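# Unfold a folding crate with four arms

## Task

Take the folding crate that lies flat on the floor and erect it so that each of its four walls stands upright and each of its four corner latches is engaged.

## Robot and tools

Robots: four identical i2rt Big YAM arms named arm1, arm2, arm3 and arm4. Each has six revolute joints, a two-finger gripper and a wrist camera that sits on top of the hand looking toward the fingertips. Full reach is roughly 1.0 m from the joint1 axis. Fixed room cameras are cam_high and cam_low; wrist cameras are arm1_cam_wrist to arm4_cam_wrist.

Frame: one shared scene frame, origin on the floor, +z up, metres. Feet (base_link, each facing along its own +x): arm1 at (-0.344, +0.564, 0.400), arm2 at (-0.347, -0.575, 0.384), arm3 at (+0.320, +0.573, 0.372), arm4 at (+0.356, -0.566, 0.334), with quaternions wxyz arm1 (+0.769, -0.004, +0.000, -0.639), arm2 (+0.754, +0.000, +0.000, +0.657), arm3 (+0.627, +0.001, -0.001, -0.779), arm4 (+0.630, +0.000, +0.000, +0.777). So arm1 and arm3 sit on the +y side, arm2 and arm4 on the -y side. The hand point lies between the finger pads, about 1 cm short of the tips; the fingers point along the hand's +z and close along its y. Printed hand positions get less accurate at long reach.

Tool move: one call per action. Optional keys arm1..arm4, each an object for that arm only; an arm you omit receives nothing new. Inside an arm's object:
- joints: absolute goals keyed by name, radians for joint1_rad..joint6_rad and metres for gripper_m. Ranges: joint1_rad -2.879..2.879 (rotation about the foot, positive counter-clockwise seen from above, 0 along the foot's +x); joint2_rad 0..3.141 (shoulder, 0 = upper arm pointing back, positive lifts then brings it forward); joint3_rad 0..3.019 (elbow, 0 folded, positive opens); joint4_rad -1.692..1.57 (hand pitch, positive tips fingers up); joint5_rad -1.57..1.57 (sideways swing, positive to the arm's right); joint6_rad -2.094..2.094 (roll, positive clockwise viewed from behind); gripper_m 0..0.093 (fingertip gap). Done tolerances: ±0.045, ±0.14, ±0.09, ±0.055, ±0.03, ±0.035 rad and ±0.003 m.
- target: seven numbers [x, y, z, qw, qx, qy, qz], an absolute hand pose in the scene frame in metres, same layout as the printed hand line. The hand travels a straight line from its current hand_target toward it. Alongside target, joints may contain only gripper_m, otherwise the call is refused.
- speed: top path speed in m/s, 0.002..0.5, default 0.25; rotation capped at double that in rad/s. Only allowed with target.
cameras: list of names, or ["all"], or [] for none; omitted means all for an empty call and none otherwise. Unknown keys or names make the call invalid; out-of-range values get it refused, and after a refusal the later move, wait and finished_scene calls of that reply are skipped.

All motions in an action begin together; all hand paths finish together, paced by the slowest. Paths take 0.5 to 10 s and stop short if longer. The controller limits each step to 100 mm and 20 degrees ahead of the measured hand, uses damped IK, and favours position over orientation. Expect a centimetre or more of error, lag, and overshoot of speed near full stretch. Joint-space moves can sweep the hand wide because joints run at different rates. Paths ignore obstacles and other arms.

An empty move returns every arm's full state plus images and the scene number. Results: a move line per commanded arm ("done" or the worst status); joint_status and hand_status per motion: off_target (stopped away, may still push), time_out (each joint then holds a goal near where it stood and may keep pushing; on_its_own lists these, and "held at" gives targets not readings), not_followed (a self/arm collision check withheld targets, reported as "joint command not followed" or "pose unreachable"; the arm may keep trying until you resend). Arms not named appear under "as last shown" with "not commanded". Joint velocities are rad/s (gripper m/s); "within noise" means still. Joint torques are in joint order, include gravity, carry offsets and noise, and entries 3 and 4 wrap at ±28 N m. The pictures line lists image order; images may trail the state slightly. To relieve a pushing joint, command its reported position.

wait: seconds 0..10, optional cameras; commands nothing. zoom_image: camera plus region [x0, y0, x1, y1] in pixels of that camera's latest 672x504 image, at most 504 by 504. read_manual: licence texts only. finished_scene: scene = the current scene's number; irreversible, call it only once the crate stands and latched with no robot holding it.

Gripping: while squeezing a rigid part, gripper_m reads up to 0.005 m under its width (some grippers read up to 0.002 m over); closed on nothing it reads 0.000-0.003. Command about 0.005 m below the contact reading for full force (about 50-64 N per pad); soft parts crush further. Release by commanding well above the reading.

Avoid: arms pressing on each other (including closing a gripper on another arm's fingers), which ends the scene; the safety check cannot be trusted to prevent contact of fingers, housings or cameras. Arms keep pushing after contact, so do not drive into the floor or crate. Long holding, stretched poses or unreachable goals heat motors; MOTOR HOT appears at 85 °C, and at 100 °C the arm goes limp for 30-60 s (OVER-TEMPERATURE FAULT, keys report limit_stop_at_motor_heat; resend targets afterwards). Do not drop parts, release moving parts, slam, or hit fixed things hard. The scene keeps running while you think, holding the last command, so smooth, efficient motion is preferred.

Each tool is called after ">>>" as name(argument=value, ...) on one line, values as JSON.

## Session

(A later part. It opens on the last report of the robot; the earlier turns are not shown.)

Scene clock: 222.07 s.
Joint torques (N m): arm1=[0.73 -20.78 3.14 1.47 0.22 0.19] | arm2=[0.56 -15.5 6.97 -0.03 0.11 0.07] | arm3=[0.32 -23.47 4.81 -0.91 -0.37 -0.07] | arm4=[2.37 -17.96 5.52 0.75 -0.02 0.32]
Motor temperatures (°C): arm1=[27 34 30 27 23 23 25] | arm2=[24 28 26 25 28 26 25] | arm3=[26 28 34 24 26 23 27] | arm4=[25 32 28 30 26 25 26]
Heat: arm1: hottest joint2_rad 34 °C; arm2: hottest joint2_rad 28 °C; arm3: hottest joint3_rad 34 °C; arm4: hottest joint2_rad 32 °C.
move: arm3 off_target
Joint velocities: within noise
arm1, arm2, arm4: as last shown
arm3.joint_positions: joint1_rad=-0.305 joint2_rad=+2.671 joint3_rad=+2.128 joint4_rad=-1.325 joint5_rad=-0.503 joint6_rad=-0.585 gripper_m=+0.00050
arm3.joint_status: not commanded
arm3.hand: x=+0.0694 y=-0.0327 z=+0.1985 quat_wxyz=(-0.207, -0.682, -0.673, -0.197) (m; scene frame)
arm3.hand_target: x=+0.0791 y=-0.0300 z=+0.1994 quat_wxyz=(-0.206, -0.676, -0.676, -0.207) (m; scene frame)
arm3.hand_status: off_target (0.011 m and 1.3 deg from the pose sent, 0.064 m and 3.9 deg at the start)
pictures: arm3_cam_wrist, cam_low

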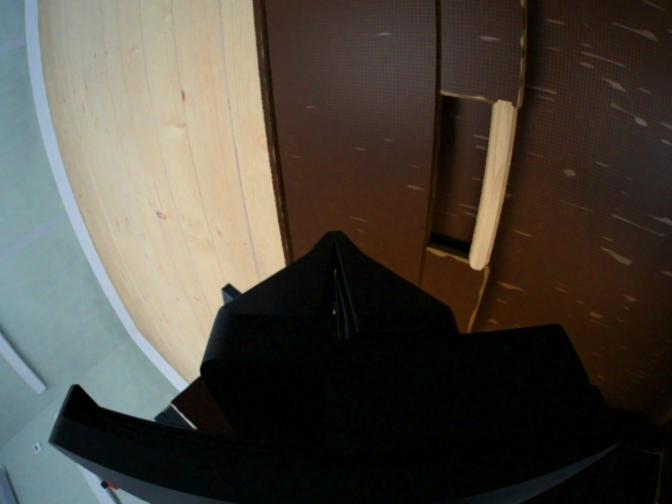

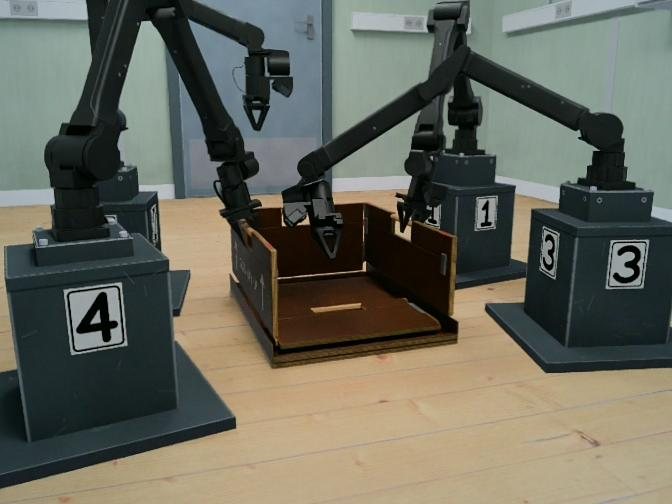

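>>> move(arm3={"target":[0.021,-0.03,0.10,0,0.7071,0.7071,0],"speed":0.25,"joints":{"gripper_m":0.05}})

>>> move(arm3={"target":[0.021,-0.03,0.026,0,0.7071,0.7071,0],"speed":0.1,"joints":{"gripper_m":0.05}}, cameras=["arm3_cam_wrist"])

>>> move(arm3={"joints":{"gripper_m":0.0}}, cameras=["arm3_cam_wrist"])

Scene clock: 225.30 s.
Joint torques (N m): arm1=[0.56 -20.54 3.29 1.33 0.22 0.21] | arm2=[0.56 -15.44 6.97 -0.02 0.11 0.07] | arm3=[1.03 -21.71 4.52 1.07 0.2 0.17] | arm4=[2.37 -17.96 5.5 0.75 -0.02 0.32]
Motor temperatures (°C): arm1=[27 34 30 27 23 23 25] | arm2=[24 28 26 25 28 26 25] | arm3=[26 28 34 24 26 23 27] | arm4=[25 32 28 30 26 25 26]
Heat: arm1: hottest joint2_rad 34 °C; arm2: hottest joint2_rad 28 °C; arm3: hottest joint3_rad 34 °C; arm4: hottest joint2_rad 32 °C.
move: arm3 off_target
Joint velocities: within noise
arm1, arm2, arm4: as last shown
arm3.joint_positions: joint1_rad=-0.261 joint2_rad=+2.670 joint3_rad=+1.951 joint4_rad=-0.843 joint5_rad=-0.001 joint6_rad=-0.473 gripper_m=+0.04989
arm3.joint_status: all done
arm3.hand: x=+0.0095 y=-0.0302 z=+0.1130 quat_wxyz=(-0.003, -0.708, -0.706, +0.003) (m; scene frame)
arm3.hand_target: x=+0.0200 y=-0.0260 z=+0.1012 quat_wxyz=(+0.001, -0.708, -0.707, -0.003) (m; scene frame)
arm3.hand_status: off_target (0.017 m and 0.5 deg from the pose sent, 0.110 m and 33.3 deg at the start)
pictures: none

Scene clock: 226.80 s.
Joint torques (N m): arm1=[0.62 -20.42 3.28 1.43 0.2 0.2] | arm2=[0.56 -15.5 6.97 -0.02 0.11 0.07] | arm3=[0.62 -19.6 7.84 0.57 0.17 0.16] | arm4=[2.37 -17.96 5.52 0.75 -0.02 0.32]
Motor temperatures (°C): arm1=[27 34 30 27 23 23 25] | arm2=[24 28 26 25 28 26 25] | arm3=[26 28 34 24 26 23 27] | arm4=[25 32 28 30 26 25 26]
Heat: arm1: hottest joint2_rad 34 °C; arm2: hottest joint2_rad 28 °C; arm3: hottest joint3_rad 34 °C; arm4: hottest joint2_rad 32 °C.
move: arm3 off_target
Joint velocities: within noise
arm1, arm4: as last shown
arm2.joint_positions: joint1_rad=+0.018 joint2_rad=+1.553 joint3_rad=+1.134 joint4_rad=-1.165 joint5_rad=-0.004 joint6_rad=-0.128 gripper_m=+0.03990
arm2.joint_status: not commanded
arm2.hand: x=-0.2964 y=-0.1493 z=+0.4914 quat_wxyz=(+0.006, +0.711, -0.703, +0.003) (m; scene frame)
arm2.hand_target: x=-0.2989 y=-0.1490 z=+0.5007 quat_wxyz=(-0.001, +0.710, -0.704, -0.001) (m; scene frame)
arm2.hand_status: not commanded
arm3.joint_positions: joint1_rad=-0.255 joint2_rad=+2.809 joint3_rad=+2.015 joint4_rad=-0.784 joint5_rad=+0.000 joint6_rad=-0.475 gripper_m=+0.04989
arm3.joint_status: all done
arm3.hand: x=+0.0184 y=-0.0216 z=+0.0399 quat_wxyz=(+0.000, -0.706, -0.709, -0.004) (m; scene frame)
arm3.hand_target: x=+0.0229 y=-0.0297 z=+0.0269 quat_wxyz=(+0.000, -0.705, -0.709, +0.001) (m; scene frame)
arm3.hand_status: off_target (0.016 m and 0.6 deg from the pose sent, 0.088 m and 0.5 deg at the start)
pictures: arm3_cam_wrist

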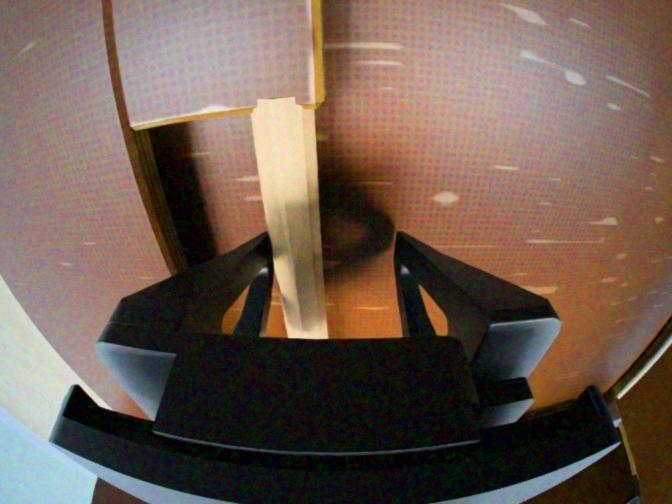

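Scene clock: 227.57 s.
Joint torques (N m): arm1=[0.62 -20.84 3.19 1.37 0.22 0.27] | arm2=[0.56 -15.5 6.97 -0.03 0.12 0.07] | arm3=[-0.62 -19.66 7.77 1.18 0.29 0.18] | arm4=[2.37 -17.96 5.5 0.75 -0.02 0.32]
Motor temperatures (°C): arm1=[27 34 30 27 23 23 25] | arm2=[24 28 26 25 28 26 25] | arm3=[26 28 34 24 26 23 27] | arm4=[25 32 28 30 26 25 26]
Heat: arm1: hottest joint2_rad 34 °C; arm2: hottest joint2_rad 28 °C; arm3: hottest joint3_rad 34 °C; arm4: hottest joint2_rad 32 °C.
move: arm3 off_target
Joint velocities: within noise
arm1, arm2, arm4: as last shown
arm3.joint_positions: joint1_rad=-0.239 joint2_rad=+2.811 joint3_rad=+2.015 joint4_rad=-0.796 joint5_rad=-0.011 joint6_rad=-0.479 gripper_m=+0.01674
arm3.joint_status: gripper_m off_target (ended at +0.01677, target +0.00000)
arm3.hand: x=+0.0309 y=-0.0236 z=+0.0390 quat_wxyz=(-0.003, -0.698, -0.716, -0.013) (m; scene frame)
arm3.hand_target: x=+0.0232 y=-0.0294 z=+0.0262 quat_wxyz=(-0.004, -0.705, -0.709, -0.001) (m; scene frame)
arm3.hand_status: not commanded
pictures: arm3_cam_wrist

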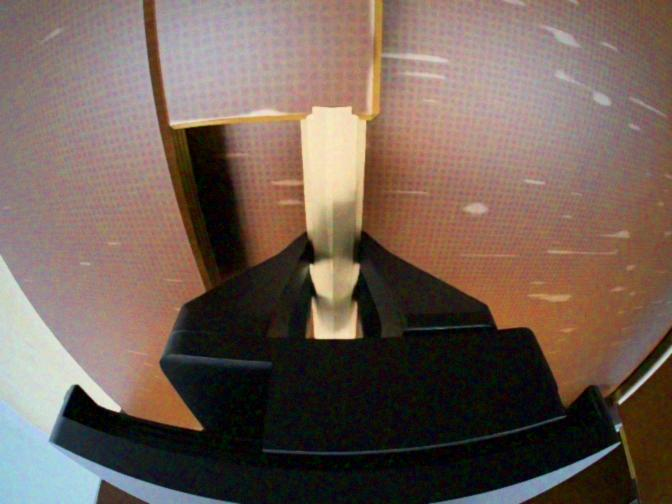

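>>> move(arm3={"target":[0.034,-0.03,0.085,0.123,0.696,0.696,0.123],"speed":0.08})

>>> move(arm3={"target":[0.05,-0.03,0.14,0.183,0.683,0.683,0.183],"speed":0.1}, cameras=["arm3_cam_wrist"])

Scene clock: 231.40 s.
Joint torques (N m): arm1=[0.85 -21.01 3.33 1.29 0.21 0.2] | arm2=[0.56 -15.44 6.95 -0.03 0.11 0.07] | arm3=[-1.38 -22.53 8.8 -2.17 -1.53 0.25] | arm4=[2.32 -17.96 5.52 0.75 -0.03 0.32]
Motor temperatures (°C): arm1=[27 34 30 27 23 23 25] | arm2=[24 28 26 25 28 26 25] | arm3=[26 29 34 24 26 23 27] | arm4=[25 32 28 30 26 25 26]
Heat: arm1: hottest joint2_rad 34 °C; arm2: hottest joint2_rad 28 °C; arm3: hottest joint3_rad 34 °C; arm4: hottest joint2_rad 32 °C.
move: arm3 off_target
Joint velocities: within noise
arm1.joint_positions: joint1_rad=+0.646 joint2_rad=+2.172 joint3_rad=+1.046 joint4_rad=-0.291 joint5_rad=+0.177 joint6_rad=-0.767 gripper_m=+0.03295
arm1.joint_status: not commanded
arm1.hand: x=-0.0014 y=+0.2075 z=+0.2170 quat_wxyz=(+0.008, +0.007, -0.993, +0.119) (m; scene frame)
arm1.hand_target: x=+0.0044 y=+0.2095 z=+0.2220 quat_wxyz=(+0.000, +0.005, -0.992, +0.125) (m; scene frame)
arm1.hand_status: not commanded
arm2: as last shown
arm3.joint_positions: joint1_rad=-0.299 joint2_rad=+2.826 joint3_rad=+2.136 joint4_rad=-1.037 joint5_rad=-0.254 joint6_rad=-0.568 gripper_m=+0.01642
arm3.joint_status: not commanded
arm3.hand: x=+0.0342 y=-0.0222 z=+0.0714 quat_wxyz=(-0.105, -0.687, -0.711, -0.107) (m; scene frame)
arm3.hand_target: x=+0.0282 y=-0.0295 z=+0.0843 quat_wxyz=(-0.122, -0.699, -0.695, -0.115) (m; scene frame)
arm3.hand_status: off_target (0.016 m and 3.4 deg from the pose sent, 0.047 m and 18.9 deg at the start)
arm4.joint_positions: joint1_rad=+0.677 joint2_rad=+2.052 joint3_rad=+1.119 joint4_rad=-0.489 joint5_rad=+0.194 joint6_rad=-0.717 gripper_m=+0.03293
arm4.joint_status: not commanded
arm4.hand: x=-0.0259 y=-0.2097 z=+0.2206 quat_wxyz=(-0.122, +0.993, +0.008, +0.005) (m; scene frame)
arm4.hand_target: x=-0.0275 y=-0.2138 z=+0.2213 quat_wxyz=(-0.124, +0.992, +0.002, +0.001) (m; scene frame)
arm4.hand_status: not commanded
pictures: none

Scene clock: 233.07 s.
Joint torques (N m): arm1=[1.08 -20.54 3.19 1.43 0.22 0.26] | arm2=[0.5 -15.5 6.97 -0.03 0.11 0.07] | arm3=[0.03 -25.76 7.09 -3.59 -2.03 0.28] | arm4=[2.37 -17.96 5.5 0.73 -0.02 0.32]
Motor temperatures (°C): arm1=[27 34 30 27 23 23 25] | arm2=[24 28 26 25 28 26 25] | arm3=[26 29 34 24 27 23 27] | arm4=[25 32 28 30 26 25 26]
Heat: arm1: hottest joint2_rad 34 °C; arm2: hottest joint2_rad 28 °C; arm3: hottest joint3_rad 34 °C; arm4: hottest joint2_rad 32 °C.
move: arm3 off_target
Joint velocities: within noise
arm1, arm2, arm4: as last shown
arm3.joint_positions: joint1_rad=-0.325 joint2_rad=+2.825 joint3_rad=+2.201 joint4_rad=-1.198 joint5_rad=-0.389 joint6_rad=-0.619 gripper_m=+0.01638
arm3.joint_status: not commanded
arm3.hand: x=+0.0406 y=-0.0213 z=+0.1038 quat_wxyz=(-0.164, -0.678, -0.698, -0.160) (m; scene frame)
arm3.hand_target: x=+0.0489 y=-0.0321 z=+0.1398 quat_wxyz=(-0.183, -0.683, -0.684, -0.179) (m; scene frame)
arm3.hand_status: off_target (0.038 m and 3.8 deg from the pose sent, 0.071 m and 12.9 deg at the start)
pictures: arm3_cam_wrist

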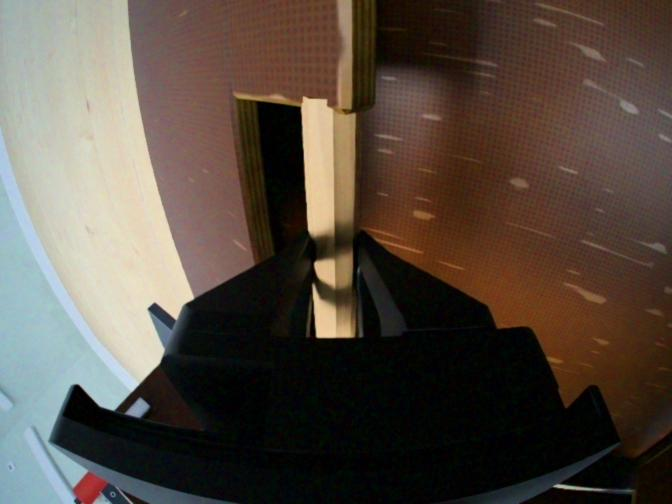

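>>> move(arm3={"target":[0.085,-0.03,0.184,0.207,0.676,0.676,0.207],"speed":0.1})

>>> move(arm3={"target":[0.14,-0.03,0.209,0.195,0.68,0.68,0.195],"speed":0.1})

>>> move(arm3={"target":[0.195,-0.03,0.209,0.174,0.685,0.685,0.174],"speed":0.1}, cameras=["arm3_cam_wrist","cam_low"])

Scene clock: 235.43 s.
Joint torques (N m): arm1=[0.44 -20.48 3.29 1.39 0.2 0.18] | arm2=[0.56 -15.5 6.97 -0.02 0.11 0.07] | arm3=[1.67 -26.05 4.33 -1.84 -1.71 0.4] | arm4=[2.37 -17.96 5.5 0.75 -0.02 0.32]
Motor temperatures (°C): arm1=[27 34 30 27 23 23 25] | arm2=[24 28 26 25 28 26 25] | arm3=[26 29 34 24 27 23 27] | arm4=[24 32 28 30 26 25 26]
Heat: arm1: hottest joint2_rad 34 °C; arm2: hottest joint2_rad 28 °C; arm3: hottest joint3_rad 34 °C; arm4: hottest joint2_rad 32 °C.
move: arm3 off_target
Joint velocities: within noise
arm1, arm2, arm4: as last shown
arm3.joint_positions: joint1_rad=-0.319 joint2_rad=+2.733 joint3_rad=+2.135 joint4_rad=-1.276 joint5_rad=-0.468 joint6_rad=-0.622 gripper_m=+0.01636
arm3.joint_status: not commanded
arm3.hand: x=+0.0603 y=-0.0199 z=+0.1556 quat_wxyz=(-0.195, -0.675, -0.685, -0.192) (m; scene frame)
arm3.hand_target: x=+0.0839 y=-0.0304 z=+0.1825 quat_wxyz=(-0.206, -0.676, -0.676, -0.208) (m; scene frame)
arm3.hand_status: off_target (0.039 m and 2.4 deg from the pose sent, 0.092 m and 7.7 deg at the start)
pictures: none

Scene clock: 236.80 s.
Joint torques (N m): arm1=[0.26 -20.66 3.25 1.35 0.2 0.21] | arm2=[0.56 -15.44 6.95 -0.02 0.11 0.07] | arm3=[4.89 -23.3 3.93 -0.68 -1.63 0.62] | arm4=[2.37 -17.96 5.52 0.73 -0.02 0.32]
Motor temperatures (°C): arm1=[27 34 30 27 23 23 25] | arm2=[24 28 26 25 28 26 25] | arm3=[26 29 33 24 28 23 28] | arm4=[24 32 28 30 26 25 26]
Heat: arm1: hottest joint2_rad 34 °C; arm2: hottest joint2_rad 28 °C; arm3: hottest joint3_rad 33 °C; arm4: hottest joint2_rad 32 °C.
move: arm3 off_target
Joint velocities: within noise
arm1, arm2, arm4: as last shown
arm3.joint_positions: joint1_rad=-0.273 joint2_rad=+2.572 joint3_rad=+1.935 joint4_rad=-1.175 joint5_rad=-0.460 joint6_rad=-0.554 gripper_m=+0.01622
arm3.joint_status: not commanded
arm3.hand: x=+0.0931 y=-0.0186 z=+0.1982 quat_wxyz=(-0.189, -0.680, -0.687, -0.173) (m; scene frame)
arm3.hand_target: x=+0.1379 y=-0.0292 z=+0.2082 quat_wxyz=(-0.194, -0.679, -0.680, -0.195) (m; scene frame)
arm3.hand_status: off_target (0.049 m and 2.7 deg from the pose sent, 0.096 m and 0.9 deg at the start)
pictures: none

Scene clock: 238.13 s.
Joint torques (N m): arm1=[0.32 -20.89 3.23 1.39 0.23 0.23] | arm2=[0.56 -15.5 6.97 -0.02 0.11 0.07] | arm3=[8.12 -20.01 3.71 0.43 -2.1 0.79] | arm4=[2.37 -17.96 5.52 0.75 -0.02 0.32]
Motor temperatures (°C): arm1=[27 34 30 27 23 23 25] | arm2=[24 28 26 25 28 26 25] | arm3=[26 29 33 24 28 23 28] | arm4=[24 32 28 30 26 25 26]
Heat: arm1: hottest joint2_rad 34 °C; arm2: hottest joint2_rad 28 °C; arm3: hottest joint3_rad 33 °C; arm4: hottest joint2_rad 32 °C.
move: arm3 off_target
Joint velocities: within noise
arm1, arm2, arm4: as last shown
arm3.joint_positions: joint1_rad=-0.221 joint2_rad=+2.452 joint3_rad=+1.780 joint4_rad=-1.052 joint5_rad=-0.406 joint6_rad=-0.458 gripper_m=+0.01623
arm3.joint_status: not commanded
arm3.hand: x=+0.1205 y=-0.0178 z=+0.2212 quat_wxyz=(-0.166, -0.694, -0.687, -0.138) (m; scene frame)
arm3.hand_target: x=+0.1907 y=-0.0251 z=+0.2103 quat_wxyz=(-0.171, -0.685, -0.686, -0.175) (m; scene frame)
arm3.hand_status: off_target (0.077 m and 4.3 deg from the pose sent, 0.103 m and 1.8 deg at the start)
pictures: arm3_cam_wrist, cam_low

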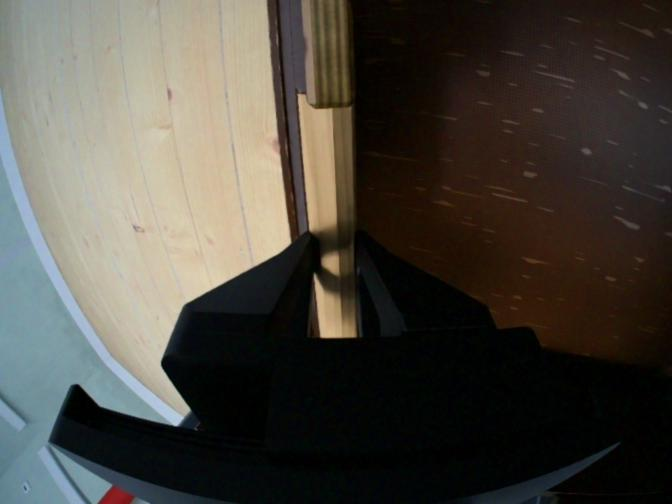

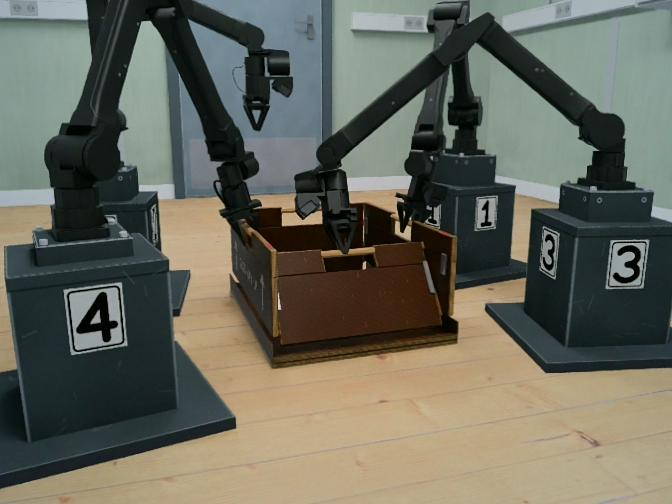

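>>> move(arm3={"target":[0.235,-0.03,0.212,0.15,0.69,0.69,0.15],"speed":0.1}, cameras=["arm3_cam_wrist","cam_low"])

Scene clock: 243.33 s.
Joint torques (N m): arm1=[0.62 -21.13 3.29 1.36 0.19 0.2] | arm2=[0.56 -15.44 6.98 -0.03 0.11 0.07] | arm3=[8.18 -17.14 3.92 1.7 -2.11 0.78] | arm4=[2.37 -17.96 5.52 0.75 -0.02 0.32]
Motor temperatures (°C): arm1=[27 34 30 27 23 23 25] | arm2=[24 28 26 25 28 26 25] | arm3=[26 29 33 24 29 23 28] | arm4=[24 32 28 30 26 25 26]
Heat: arm1: hottest joint2_rad 34 °C; arm2: hottest joint2_rad 28 °C; arm3: hottest joint3_rad 33 °C; arm4: hottest joint2_rad 32 °C.
move: arm3 off_target
Joint velocities: within noise
arm1, arm2, arm4: as last shown
arm3.joint_positions: joint1_rad=-0.150 joint2_rad=+2.360 joint3_rad=+1.677 joint4_rad=-0.997 joint5_rad=-0.351 joint6_rad=-0.364 gripper_m=+0.01624
arm3.joint_status: not commanded
arm3.hand: x=+0.1583 y=-0.0166 z=+0.2432 quat_wxyz=(-0.138, -0.702, -0.688, -0.121) (m; scene frame)
arm3.hand_target: x=+0.2311 y=-0.0207 z=+0.2152 quat_wxyz=(-0.144, -0.691, -0.691, -0.156) (m; scene frame)
arm3.hand_status: off_target (0.084 m and 3.9 deg from the pose sent, 0.116 m and 2.3 deg at the start; pose on its path clipped on 5 of 36 steps)
pictures: arm3_cam_wrist, cam_low

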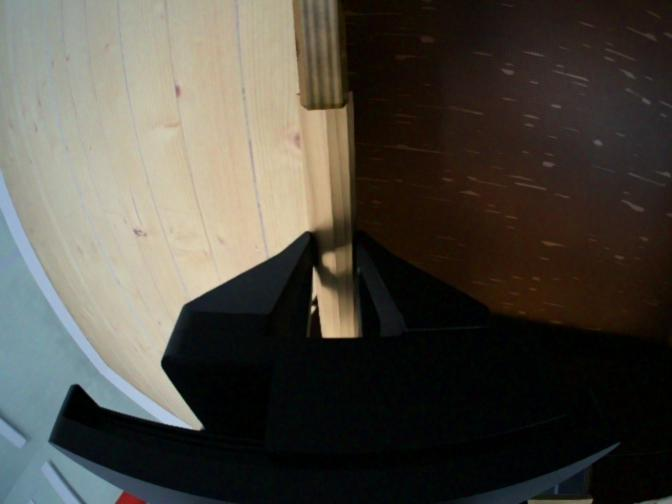

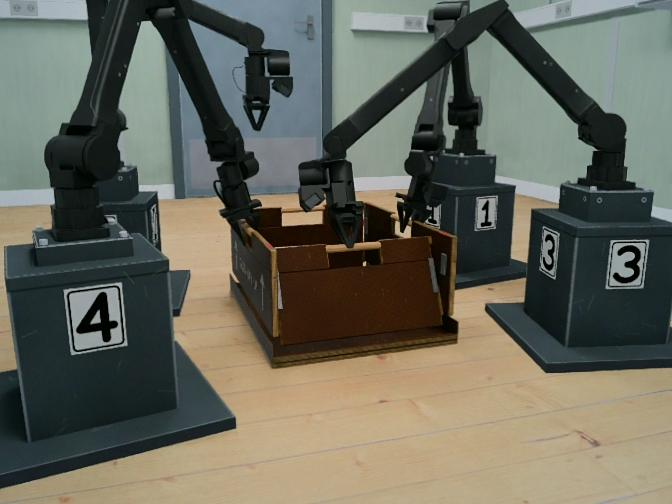

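>>> move(arm3={"target":[0.27,-0.03,0.222,0.13,0.695,0.695,0.13],"speed":0.08,"joints":{"gripper_m":0.02}}, cameras=["arm3_cam_wrist","cam_low"])

Scene clock: 245.87 s.
Joint torques (N m): arm1=[0.32 -20.42 3.32 1.59 0.21 0.23] | arm2=[0.56 -15.44 6.97 -0.02 0.11 0.06] | arm3=[0.62 -18.14 4.97 0.8 -0.33 0.16] | arm4=[2.37 -17.96 5.52 0.75 -0.02 0.32]
Motor temperatures (°C): arm1=[27 34 30 27 23 23 25] | arm2=[24 28 26 25 28 26 25] | arm3=[26 29 33 24 29 24 28] | arm4=[24 32 28 30 26 25 26]
Heat: arm1: hottest joint2_rad 34 °C; arm2: hottest joint2_rad 28 °C; arm3: hottest joint3_rad 33 °C; arm4: hottest joint2_rad 32 °C.
move: arm3 off_target
Joint velocities: within noise
arm1, arm4: as last shown
arm2.joint_positions: joint1_rad=+0.018 joint2_rad=+1.553 joint3_rad=+1.134 joint4_rad=-1.165 joint5_rad=-0.004 joint6_rad=-0.128 gripper_m=+0.03990
arm2.joint_status: not commanded
arm2.hand: x=-0.2964 y=-0.1493 z=+0.4914 quat_wxyz=(+0.006, +0.711, -0.703, +0.003) (m; scene frame)
arm2.hand_target: x=-0.2989 y=-0.1490 z=+0.5007 quat_wxyz=(-0.001, +0.710, -0.704, -0.001) (m; scene frame)
arm2.hand_status: not commanded
arm3.joint_positions: joint1_rad=+0.017 joint2_rad=+2.337 joint3_rad=+1.619 joint4_rad=-0.906 joint5_rad=-0.353 joint6_rad=-0.201 gripper_m=+0.01994
arm3.joint_status: all done
arm3.hand: x=+0.2592 y=-0.0348 z=+0.2394 quat_wxyz=(-0.133, -0.698, -0.693, -0.120) (m; scene frame)
arm3.hand_target: x=+0.2696 y=-0.0296 z=+0.2225 quat_wxyz=(-0.129, -0.698, -0.692, -0.130) (m; scene frame)
arm3.hand_status: off_target (0.021 m and 1.3 deg from the pose sent, 0.114 m and 1.8 deg at the start)
pictures: arm3_cam_wrist, cam_low

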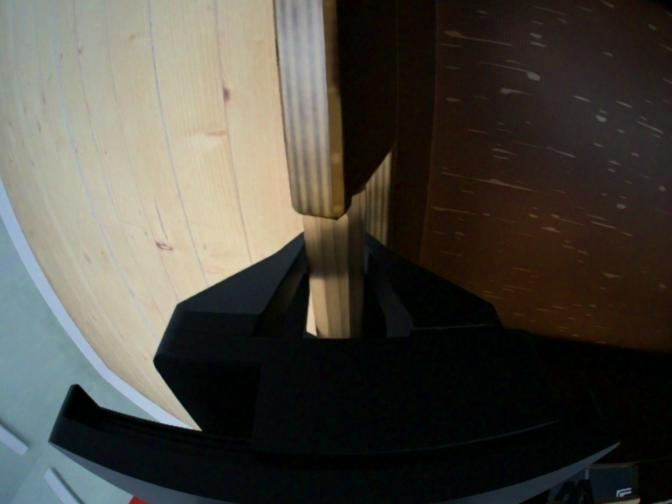

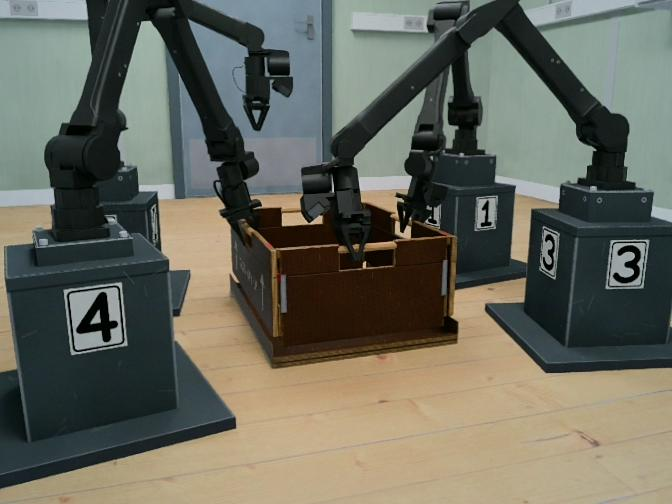

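>>> move(arm3={"target":[0.31,-0.03,0.222,0.13,0.695,0.695,0.13],"speed":0.08}, cameras=["arm3_cam_wrist","cam_low","cam_high"])

>>> zoom_image(camera="cam_high", region=[250, 230, 420, 410])

>>> zoom_image(camera="cam_low", region=[220, 190, 470, 370])

Scene clock: 248.20 s.
Joint torques (N m): arm1=[0.67 -20.95 3.21 1.28 0.22 0.21] | arm2=[0.5 -15.5 6.95 -0.05 0.11 0.07] | arm3=[5.36 -19.49 3.63 0.66 -0.69 0.25] | arm4=[2.37 -17.96 5.5 0.75 -0.02 0.32]
Motor temperatures (°C): arm1=[27 34 30 27 23 23 25] | arm2=[24 28 26 25 28 26 25] | arm3=[26 29 32 24 29 23 28] | arm4=[24 32 28 30 26 25 26]
Heat: arm1: hottest joint2_rad 34 °C; arm2: hottest joint2_rad 28 °C; arm3: hottest joint3_rad 32 °C; arm4: hottest joint2_rad 32 °C.
move: arm3 off_target
Joint velocities: within noise
arm1, arm2, arm4: as last shown
arm3.joint_positions: joint1_rad=+0.025 joint2_rad=+2.337 joint3_rad=+1.601 joint4_rad=-0.859 joint5_rad=-0.345 joint6_rad=-0.166 gripper_m=+0.01995
arm3.joint_status: not commanded
arm3.hand: x=+0.2622 y=-0.0372 z=+0.2335 quat_wxyz=(-0.135, -0.706, -0.686, -0.109) (m; scene frame)
arm3.hand_target: x=+0.3075 y=-0.0283 z=+0.2227 quat_wxyz=(-0.129, -0.692, -0.699, -0.129) (m; scene frame)
arm3.hand_status: off_target (0.050 m and 3.0 deg from the pose sent, 0.054 m and 1.3 deg at the start)
pictures: arm3_cam_wrist, cam_high, cam_low

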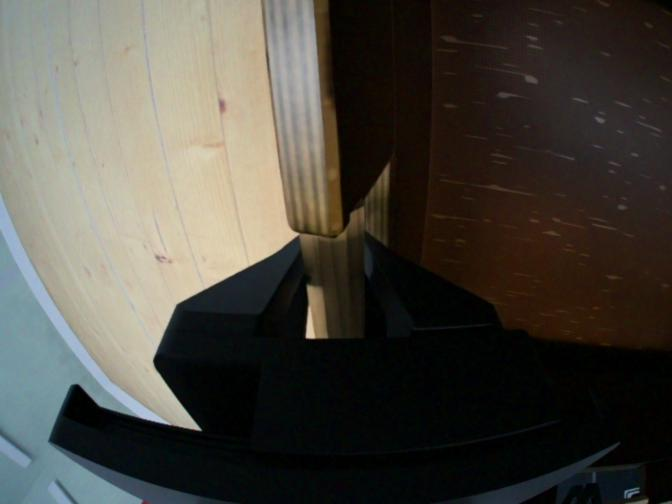

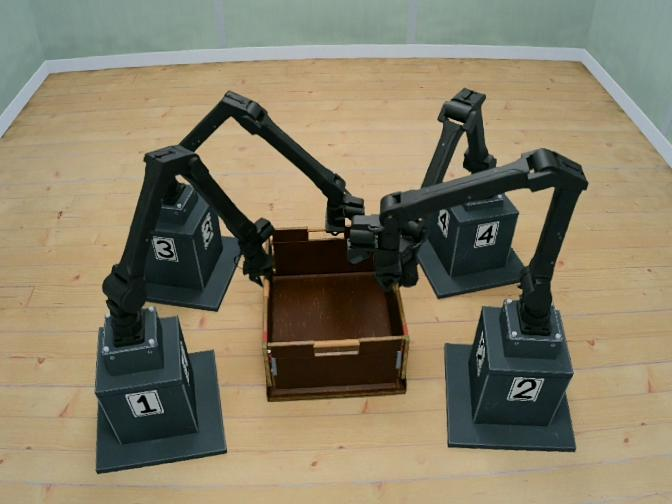

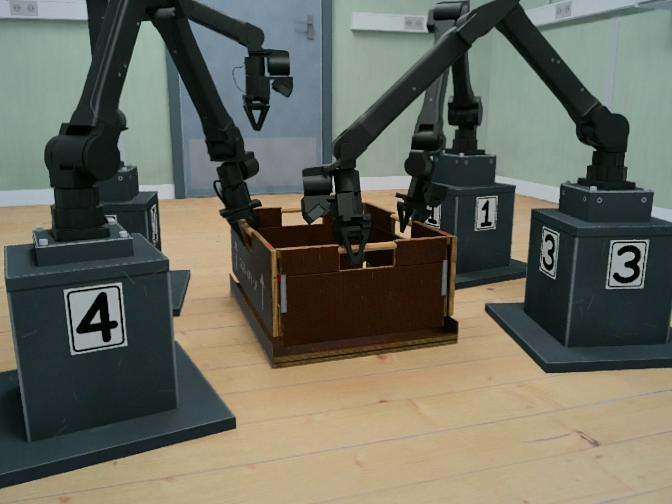

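Scaled by 2.800 from the camera's 672x504 image, which has a finer 960x720 frame.

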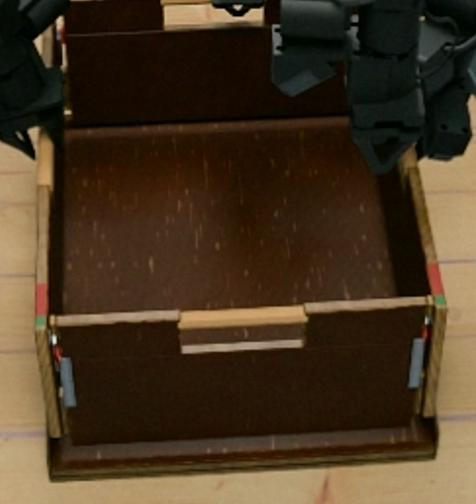

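Scaled by 2.016 from the camera's 672x504 image, which has a finer 960x720 frame.

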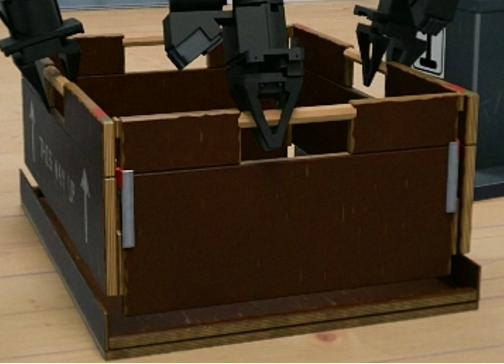

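>>> move(arm3={"target":[0.222,-0.03,0.225,0.1,0.7,0.7,0.1],"speed":0.06,"joints":{"gripper_m":0.03}}, cameras=["arm3_cam_wrist","cam_low","cam_high"])

>>> zoom_image(camera="cam_low", region=[220, 190, 470, 370])

Scene clock: 252.70 s.
Joint torques (N m): arm1=[1.14 -20.72 3.32 1.57 0.22 0.21] | arm2=[0.62 -15.44 6.95 -0.02 0.11 0.07] | arm3=[-2.84 -18.2 7.92 -0.49 0.41 -0.05] | arm4=[2.32 -17.96 5.5 0.75 -0.02 0.32]
Motor temperatures (°C): arm1=[27 34 30 27 23 23 25] | arm2=[24 28 26 25 28 26 25] | arm3=[26 29 32 24 28 23 27] | arm4=[24 32 28 30 26 25 26]
Heat: arm1: hottest joint2_rad 34 °C; arm2: hottest joint2_rad 28 °C; arm3: hottest joint3_rad 32 °C; arm4: hottest joint2_rad 32 °C.
move: arm3 off_target
Joint velocities: within noise
arm1.joint_positions: joint1_rad=+0.646 joint2_rad=+2.172 joint3_rad=+1.046 joint4_rad=-0.291 joint5_rad=+0.177 joint6_rad=-0.767 gripper_m=+0.03295
arm1.joint_status: not commanded
arm1.hand: x=-0.0014 y=+0.2075 z=+0.2170 quat_wxyz=(+0.008, +0.007, -0.993, +0.119) (m; scene frame)
arm1.hand_target: x=+0.0044 y=+0.2095 z=+0.2220 quat_wxyz=(+0.000, +0.005, -0.992, +0.125) (m; scene frame)
arm1.hand_status: not commanded
arm2: as last shown
arm3.joint_positions: joint1_rad=+0.014 joint2_rad=+2.337 joint3_rad=+1.601 joint4_rad=-0.897 joint5_rad=-0.296 joint6_rad=-0.231 gripper_m=+0.02991
arm3.joint_status: all done
arm3.hand: x=+0.2496 y=-0.0258 z=+0.2311 quat_wxyz=(-0.108, -0.692, -0.706, -0.106) (m; scene frame)
arm3.hand_target: x=+0.2296 y=-0.0311 z=+0.2260 quat_wxyz=(-0.104, -0.699, -0.700, -0.102) (m; scene frame)
arm3.hand_status: off_target (0.029 m and 1.7 deg from the pose sent, 0.042 m and 4.5 deg at the start)
arm4.joint_positions: joint1_rad=+0.677 joint2_rad=+2.052 joint3_rad=+1.119 joint4_rad=-0.489 joint5_rad=+0.194 joint6_rad=-0.717 gripper_m=+0.03293
arm4.joint_status: not commanded
arm4.hand: x=-0.0259 y=-0.2097 z=+0.2206 quat_wxyz=(-0.122, +0.993, +0.008, +0.005) (m; scene frame)
arm4.hand_target: x=-0.0275 y=-0.2138 z=+0.2213 quat_wxyz=(-0.124, +0.992, +0.002, +0.001) (m; scene frame)
arm4.hand_status: not commanded
pictures: arm3_cam_wrist, cam_high, cam_low

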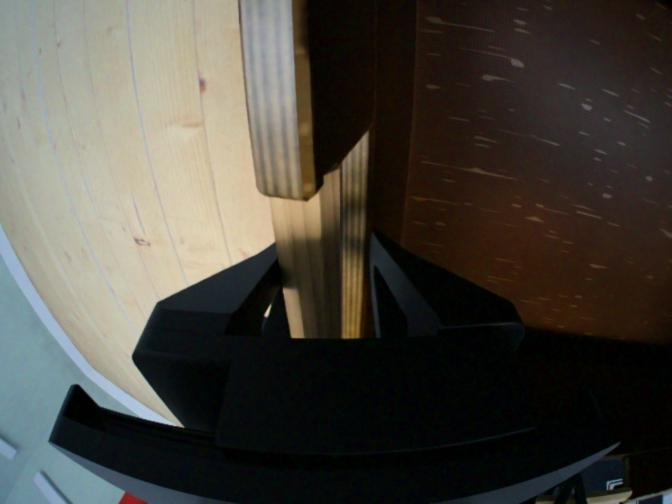

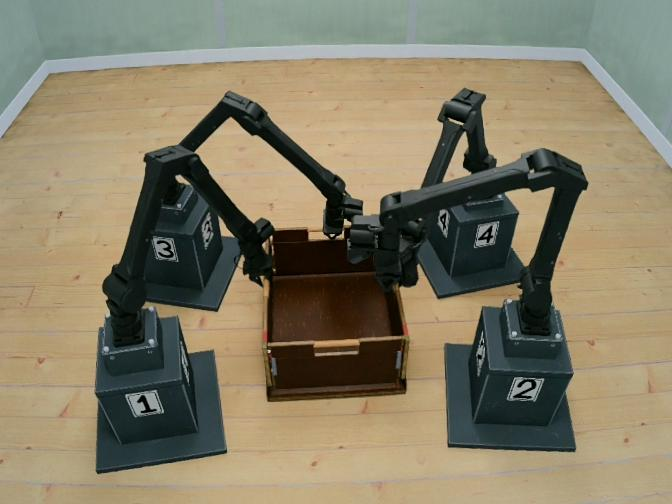

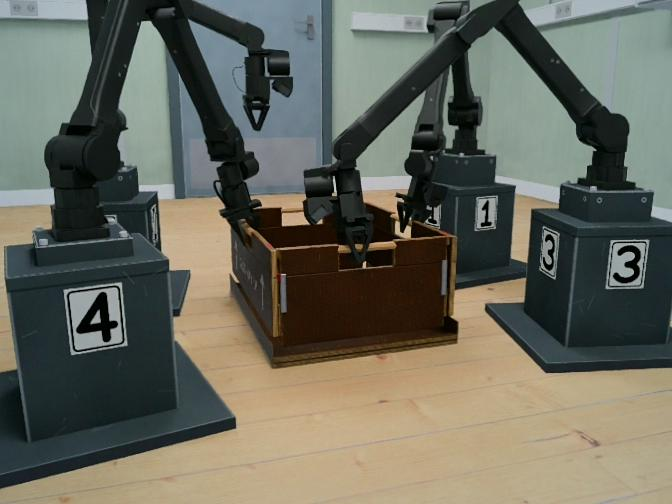

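Scaled by 2.016 from the camera's 672x504 image, which has a finer 960x720 frame.

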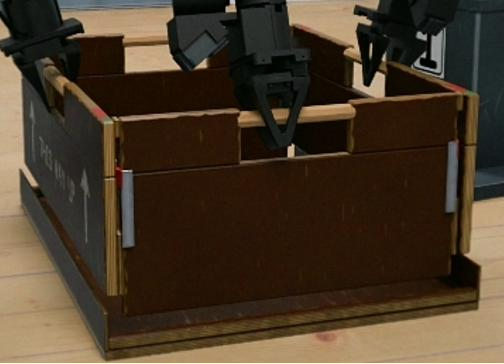

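>>> move(arm3={"target":[0.255,-0.03,0.42,0.1,0.7,0.7,0.1],"speed":0.15})

>>> move(arm1={"joints":{"gripper_m":0.045}}, arm4={"joints":{"gripper_m":0.045}})

>>> move(arm1={"target":[0.003,0.257,0.40,0,0,0.991,-0.13],"speed":0.15}, arm4={"target":[-0.027,-0.262,0.40,-0.13,0.991,0,0],"speed":0.15})

>>> move(arm2={"target":[-0.35,-0.25,0.55,0,0.707,-0.707,0],"speed":0.25}, arm3={"target":[0.33,0.15,0.55,0,0.707,0.707,0],"speed":0.25}, cameras=["all"])

>>> zoom_image(camera="cam_high", region=[250, 210, 420, 410])

>>> zoom_image(camera="cam_low", region=[220, 190, 470, 370])

Scene clock: 257.53 s.
Joint torques (N m): arm1=[0.62 -20.89 3.29 1.37 0.18 0.21] | arm2=[0.56 -15.44 6.97 -0.03 0.11 0.07] | arm3=[0.32 -19.08 9.62 -0.32 0.07 0.14] | arm4=[2.37 -17.96 5.5 0.75 -0.02 0.32]
Motor temperatures (°C): arm1=[27 34 30 27 23 23 25] | arm2=[24 28 26 25 28 26 25] | arm3=[26 29 32 24 28 23 27] | arm4=[24 32 28 30 26 25 26]
Heat: arm1: hottest joint2_rad 34 °C; arm2: hottest joint2_rad 28 °C; arm3: hottest joint3_rad 32 °C; arm4: hottest joint2_rad 32 °C.
move: arm3 off_target
Joint velocities: within noise
arm1, arm2, arm4: as last shown
arm3.joint_positions: joint1_rad=+0.008 joint2_rad=+2.073 joint3_rad=+1.651 joint4_rad=-1.238 joint5_rad=-0.273 joint6_rad=-0.203 gripper_m=+0.02991
arm3.joint_status: not commanded
arm3.hand: x=+0.2438 y=-0.0142 z=+0.4041 quat_wxyz=(-0.091, -0.706, -0.694, -0.112) (m; scene frame)
arm3.hand_target: x=+0.2474 y=-0.0291 z=+0.4190 quat_wxyz=(-0.097, -0.704, -0.697, -0.098) (m; scene frame)
arm3.hand_status: off_target (0.025 m and 2.0 deg from the pose sent, 0.189 m and 1.7 deg at the start)
pictures: none

Scene clock: 258.03 s.
Joint torques (N m): arm1=[0.91 -20.42 3.18 1.43 0.19 0.21] | arm2=[0.5 -15.44 6.97 -0.05 0.11 0.06] | arm3=[0.32 -19.6 9.81 -0.39 0.06 0.14] | arm4=[2.32 -17.96 5.5 0.75 -0.02 0.32]
Motor temperatures (°C): arm1=[27 34 30 27 23 23 25] | arm2=[24 28 26 25 28 26 25] | arm3=[26 29 32 24 28 23 27] | arm4=[24 32 28 30 26 25 26]
Heat: arm1: hottest joint2_rad 34 °C; arm2: hottest joint2_rad 28 °C; arm3: hottest joint3_rad 32 °C; arm4: hottest joint2_rad 32 °C.
move: arm1 done; arm4 done
Joint velocities: within noise
arm1.joint_positions: joint1_rad=+0.646 joint2_rad=+2.172 joint3_rad=+1.046 joint4_rad=-0.291 joint5_rad=+0.177 joint6_rad=-0.767 gripper_m=+0.04485
arm1.joint_status: all done
arm1.hand: x=-0.0014 y=+0.2075 z=+0.2170 quat_wxyz=(+0.008, +0.007, -0.993, +0.119) (m; scene frame)
arm1.hand_target: x=+0.0042 y=+0.2093 z=+0.2220 quat_wxyz=(+0.000, +0.004, -0.992, +0.125) (m; scene frame)
arm1.hand_status: not commanded
arm2, arm3: as last shown
arm4.joint_positions: joint1_rad=+0.677 joint2_rad=+2.052 joint3_rad=+1.119 joint4_rad=-0.489 joint5_rad=+0.194 joint6_rad=-0.717 gripper_m=+0.04484
arm4.joint_status: all done
arm4.hand: x=-0.0259 y=-0.2097 z=+0.2206 quat_wxyz=(-0.122, +0.993, +0.008, +0.005) (m; scene frame)
arm4.hand_target: x=-0.0275 y=-0.2138 z=+0.2213 quat_wxyz=(-0.124, +0.992, +0.003, +0.001) (m; scene frame)
arm4.hand_status: not commanded
pictures: none

Scene clock: 260.00 s.
Joint torques (N m): arm1=[0.79 -16.5 6.54 0.57 0.32 0.25] | arm2=[0.62 -15.44 6.97 -0.03 0.11 0.07] | arm3=[0.5 -19.66 9.66 -0.4 0.1 0.13] | arm4=[2.37 -14.15 11.28 -0.25 0.08 0.32]
Motor temperatures (°C): arm1=[27 34 30 27 23 23 25] | arm2=[24 28 26 25 28 26 25] | arm3=[26 29 33 24 28 23 27] | arm4=[24 32 28 30 26 25 26]
Heat: arm1: hottest joint2_rad 34 °C; arm2: hottest joint2_rad 28 °C; arm3: hottest joint3_rad 33 °C; arm4: hottest joint2_rad 32 °C.
move: arm1 done; arm4 off_target
Joint velocities: within noise
arm1.joint_positions: joint1_rad=+0.726 joint2_rad=+1.711 joint3_rad=+0.973 joint4_rad=-0.669 joint5_rad=+0.198 joint6_rad=-0.682 gripper_m=+0.04494
arm1.joint_status: not commanded
arm1.hand: x=+0.0014 y=+0.2522 z=+0.3975 quat_wxyz=(+0.001, +0.003, -0.991, +0.131) (m; scene frame)
arm1.hand_target: x=+0.0036 y=+0.2558 z=+0.3994 quat_wxyz=(+0.001, +0.001, -0.991, +0.131) (m; scene frame)
arm1.hand_status: done (0.006 m and 0.4 deg from the pose sent, 0.190 m and 1.7 deg at the start)
arm2, arm3: as last shown
arm4.joint_positions: joint1_rad=+0.771 joint2_rad=+1.662 joint3_rad=+1.099 joint4_rad=-0.876 joint5_rad=+0.215 joint6_rad=-0.631 gripper_m=+0.04493
arm4.joint_status: not commanded
arm4.hand: x=-0.0206 y=-0.2674 z=+0.3904 quat_wxyz=(-0.126, +0.992, +0.012, +0.008) (m; scene frame)
arm4.hand_target: x=-0.0307 y=-0.2638 z=+0.3998 quat_wxyz=(-0.131, +0.991, +0.005, +0.000) (m; scene frame)
arm4.hand_status: off_target (0.013 m and 1.7 deg from the pose sent, 0.187 m and 1.5 deg at the start)
pictures: none

Scene clock: 261.90 s.
Joint torques (N m): arm1=[0.62 -16.15 6.71 0.62 0.27 0.21] | arm2=[0.73 -10.29 7.31 -0.02 0.12 0.11] | arm3=[0.21 -12.16 6.16 -0.18 0.25 0.16] | arm4=[2.2 -14.04 11.23 -0.25 0.06 0.32]
Motor temperatures (°C): arm1=[27 34 30 27 23 23 25] | arm2=[24 27 26 25 28 26 25] | arm3=[26 29 33 24 28 23 27] | arm4=[24 31 28 30 26 25 26]
Heat: arm1: hottest joint2_rad 34 °C; arm2: hottest joint5_rad 28 °C; arm3: hottest joint3_rad 33 °C; arm4: hottest joint2_rad 31 °C.
move: arm2 done; arm3 off_target
Joint velocities: within noise
arm1.joint_positions: joint1_rad=+0.726 joint2_rad=+1.711 joint3_rad=+0.973 joint4_rad=-0.669 joint5_rad=+0.198 joint6_rad=-0.681 gripper_m=+0.04494
arm1.joint_status: not commanded
arm1.hand: x=+0.0014 y=+0.2522 z=+0.3975 quat_wxyz=(+0.000, +0.003, -0.991, +0.131) (m; scene frame)
arm1.hand_target: x=+0.0036 y=+0.2558 z=+0.3994 quat_wxyz=(+0.001, +0.000, -0.991, +0.131) (m; scene frame)
arm1.hand_status: not commanded
arm2.joint_positions: joint1_rad=+0.136 joint2_rad=+1.235 joint3_rad=+0.964 joint4_rad=-1.309 joint5_rad=-0.002 joint6_rad=+0.001 gripper_m=+0.03990
arm2.joint_status: not commanded
arm2.hand: x=-0.3467 y=-0.2483 z=+0.5444 quat_wxyz=(+0.004, +0.707, -0.707, +0.003) (m; scene frame)
arm2.hand_target: x=-0.3490 y=-0.2493 z=+0.5506 quat_wxyz=(-0.001, +0.707, -0.707, +0.000) (m; scene frame)
arm2.hand_status: done (0.007 m and 0.5 deg from the pose sent, 0.128 m and 0.9 deg at the start)
arm3.joint_positions: joint1_rad=+0.235 joint2_rad=+1.476 joint3_rad=+1.260 joint4_rad=-1.330 joint5_rad=-0.004 joint6_rad=+0.009 gripper_m=+0.02991
arm3.joint_status: not commanded
arm3.hand: x=+0.3285 y=+0.1405 z=+0.5556 quat_wxyz=(-0.012, -0.703, -0.711, +0.006) (m; scene frame)
arm3.hand_target: x=+0.3320 y=+0.1482 z=+0.5506 quat_wxyz=(-0.002, -0.704, -0.711, -0.001) (m; scene frame)
arm3.hand_status: off_target (0.011 m and 1.6 deg from the pose sent, 0.236 m and 16.6 deg at the start)
arm4.joint_positions: joint1_rad=+0.761 joint2_rad=+1.662 joint3_rad=+1.099 joint4_rad=-0.876 joint5_rad=+0.215 joint6_rad=-0.630 gripper_m=+0.04493
arm4.joint_status: not commanded
arm4.hand: x=-0.0178 y=-0.2639 z=+0.3904 quat_wxyz=(-0.125, +0.992, +0.007, +0.008) (m; scene frame)
arm4.hand_target: x=-0.0280 y=-0.2603 z=+0.3998 quat_wxyz=(-0.131, +0.991, +0.000, +0.000) (m; scene frame)
arm4.hand_status: not commanded
pictures: arm1_cam_wrist, arm2_cam_wrist, arm3_cam_wrist, arm4_cam_wrist, cam_high, cam_low

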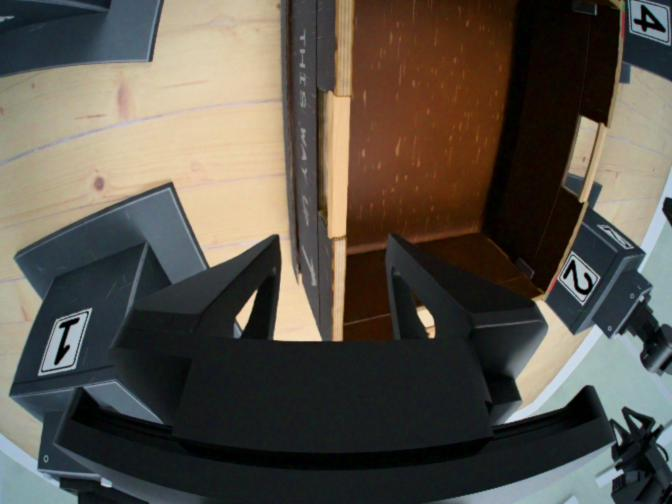

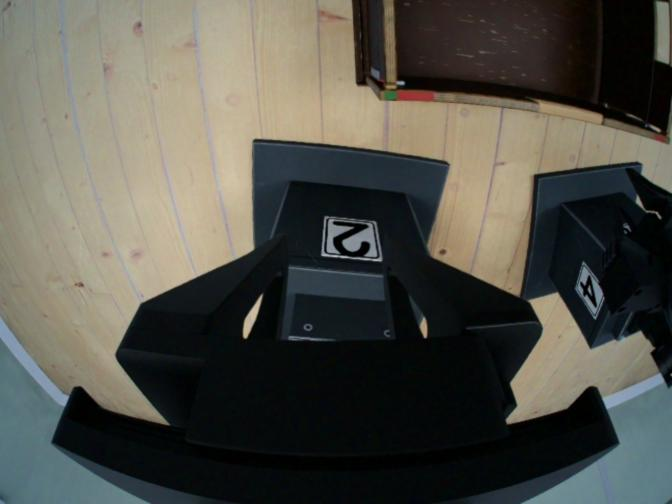

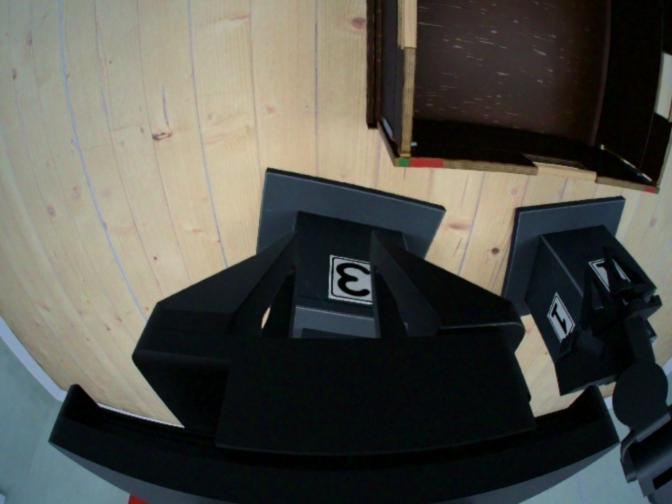

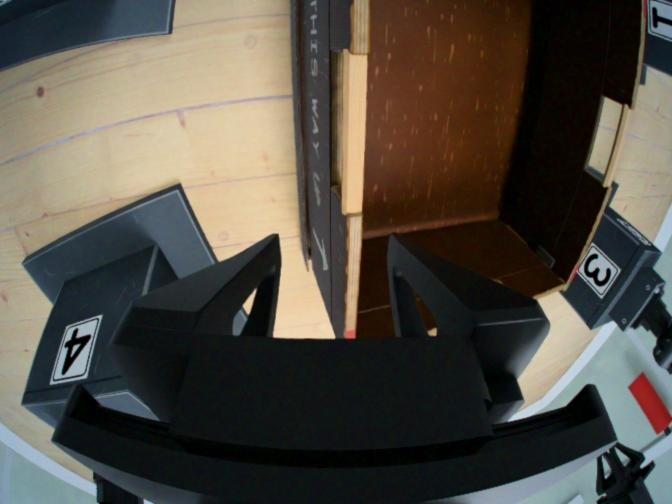

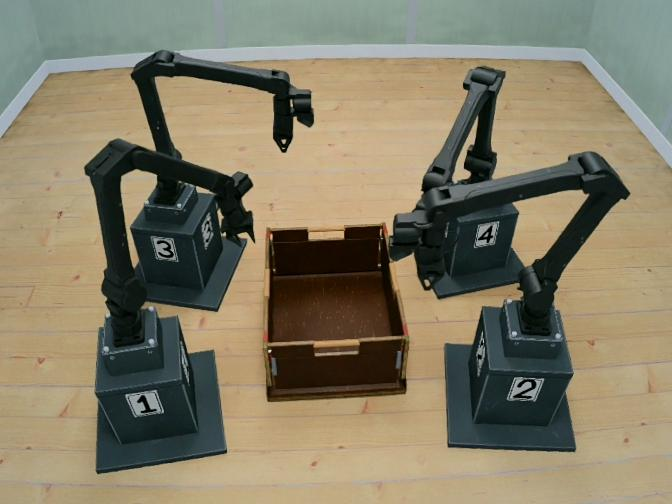

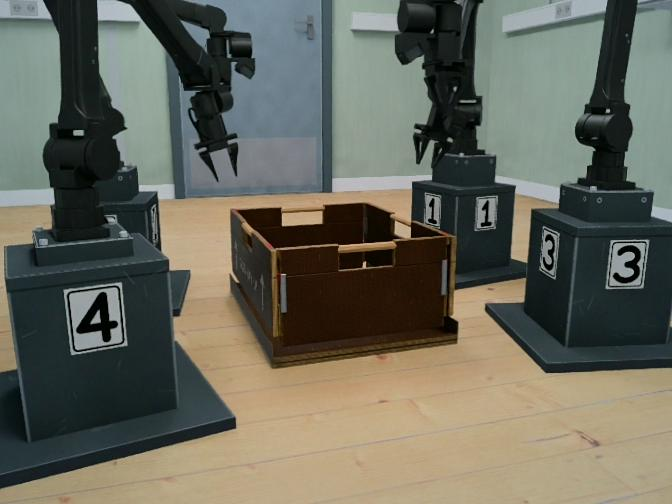

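Scaled by 2.520 from the camera's 672x504 image, which has a finer 960x720 frame.

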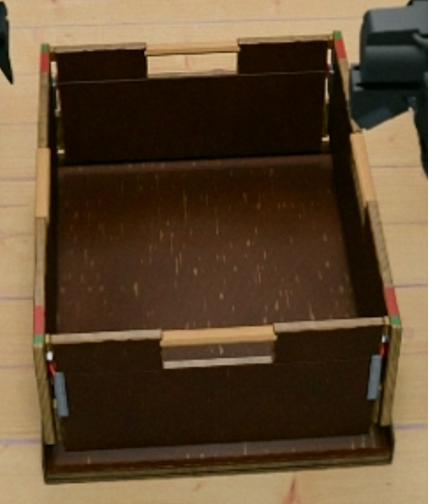

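Scaled by 2.016 from the camera's 672x504 image, which has a finer 960x720 frame.

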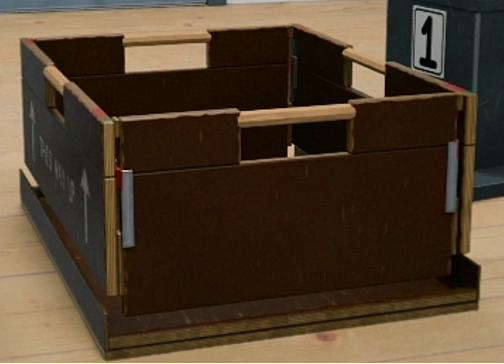

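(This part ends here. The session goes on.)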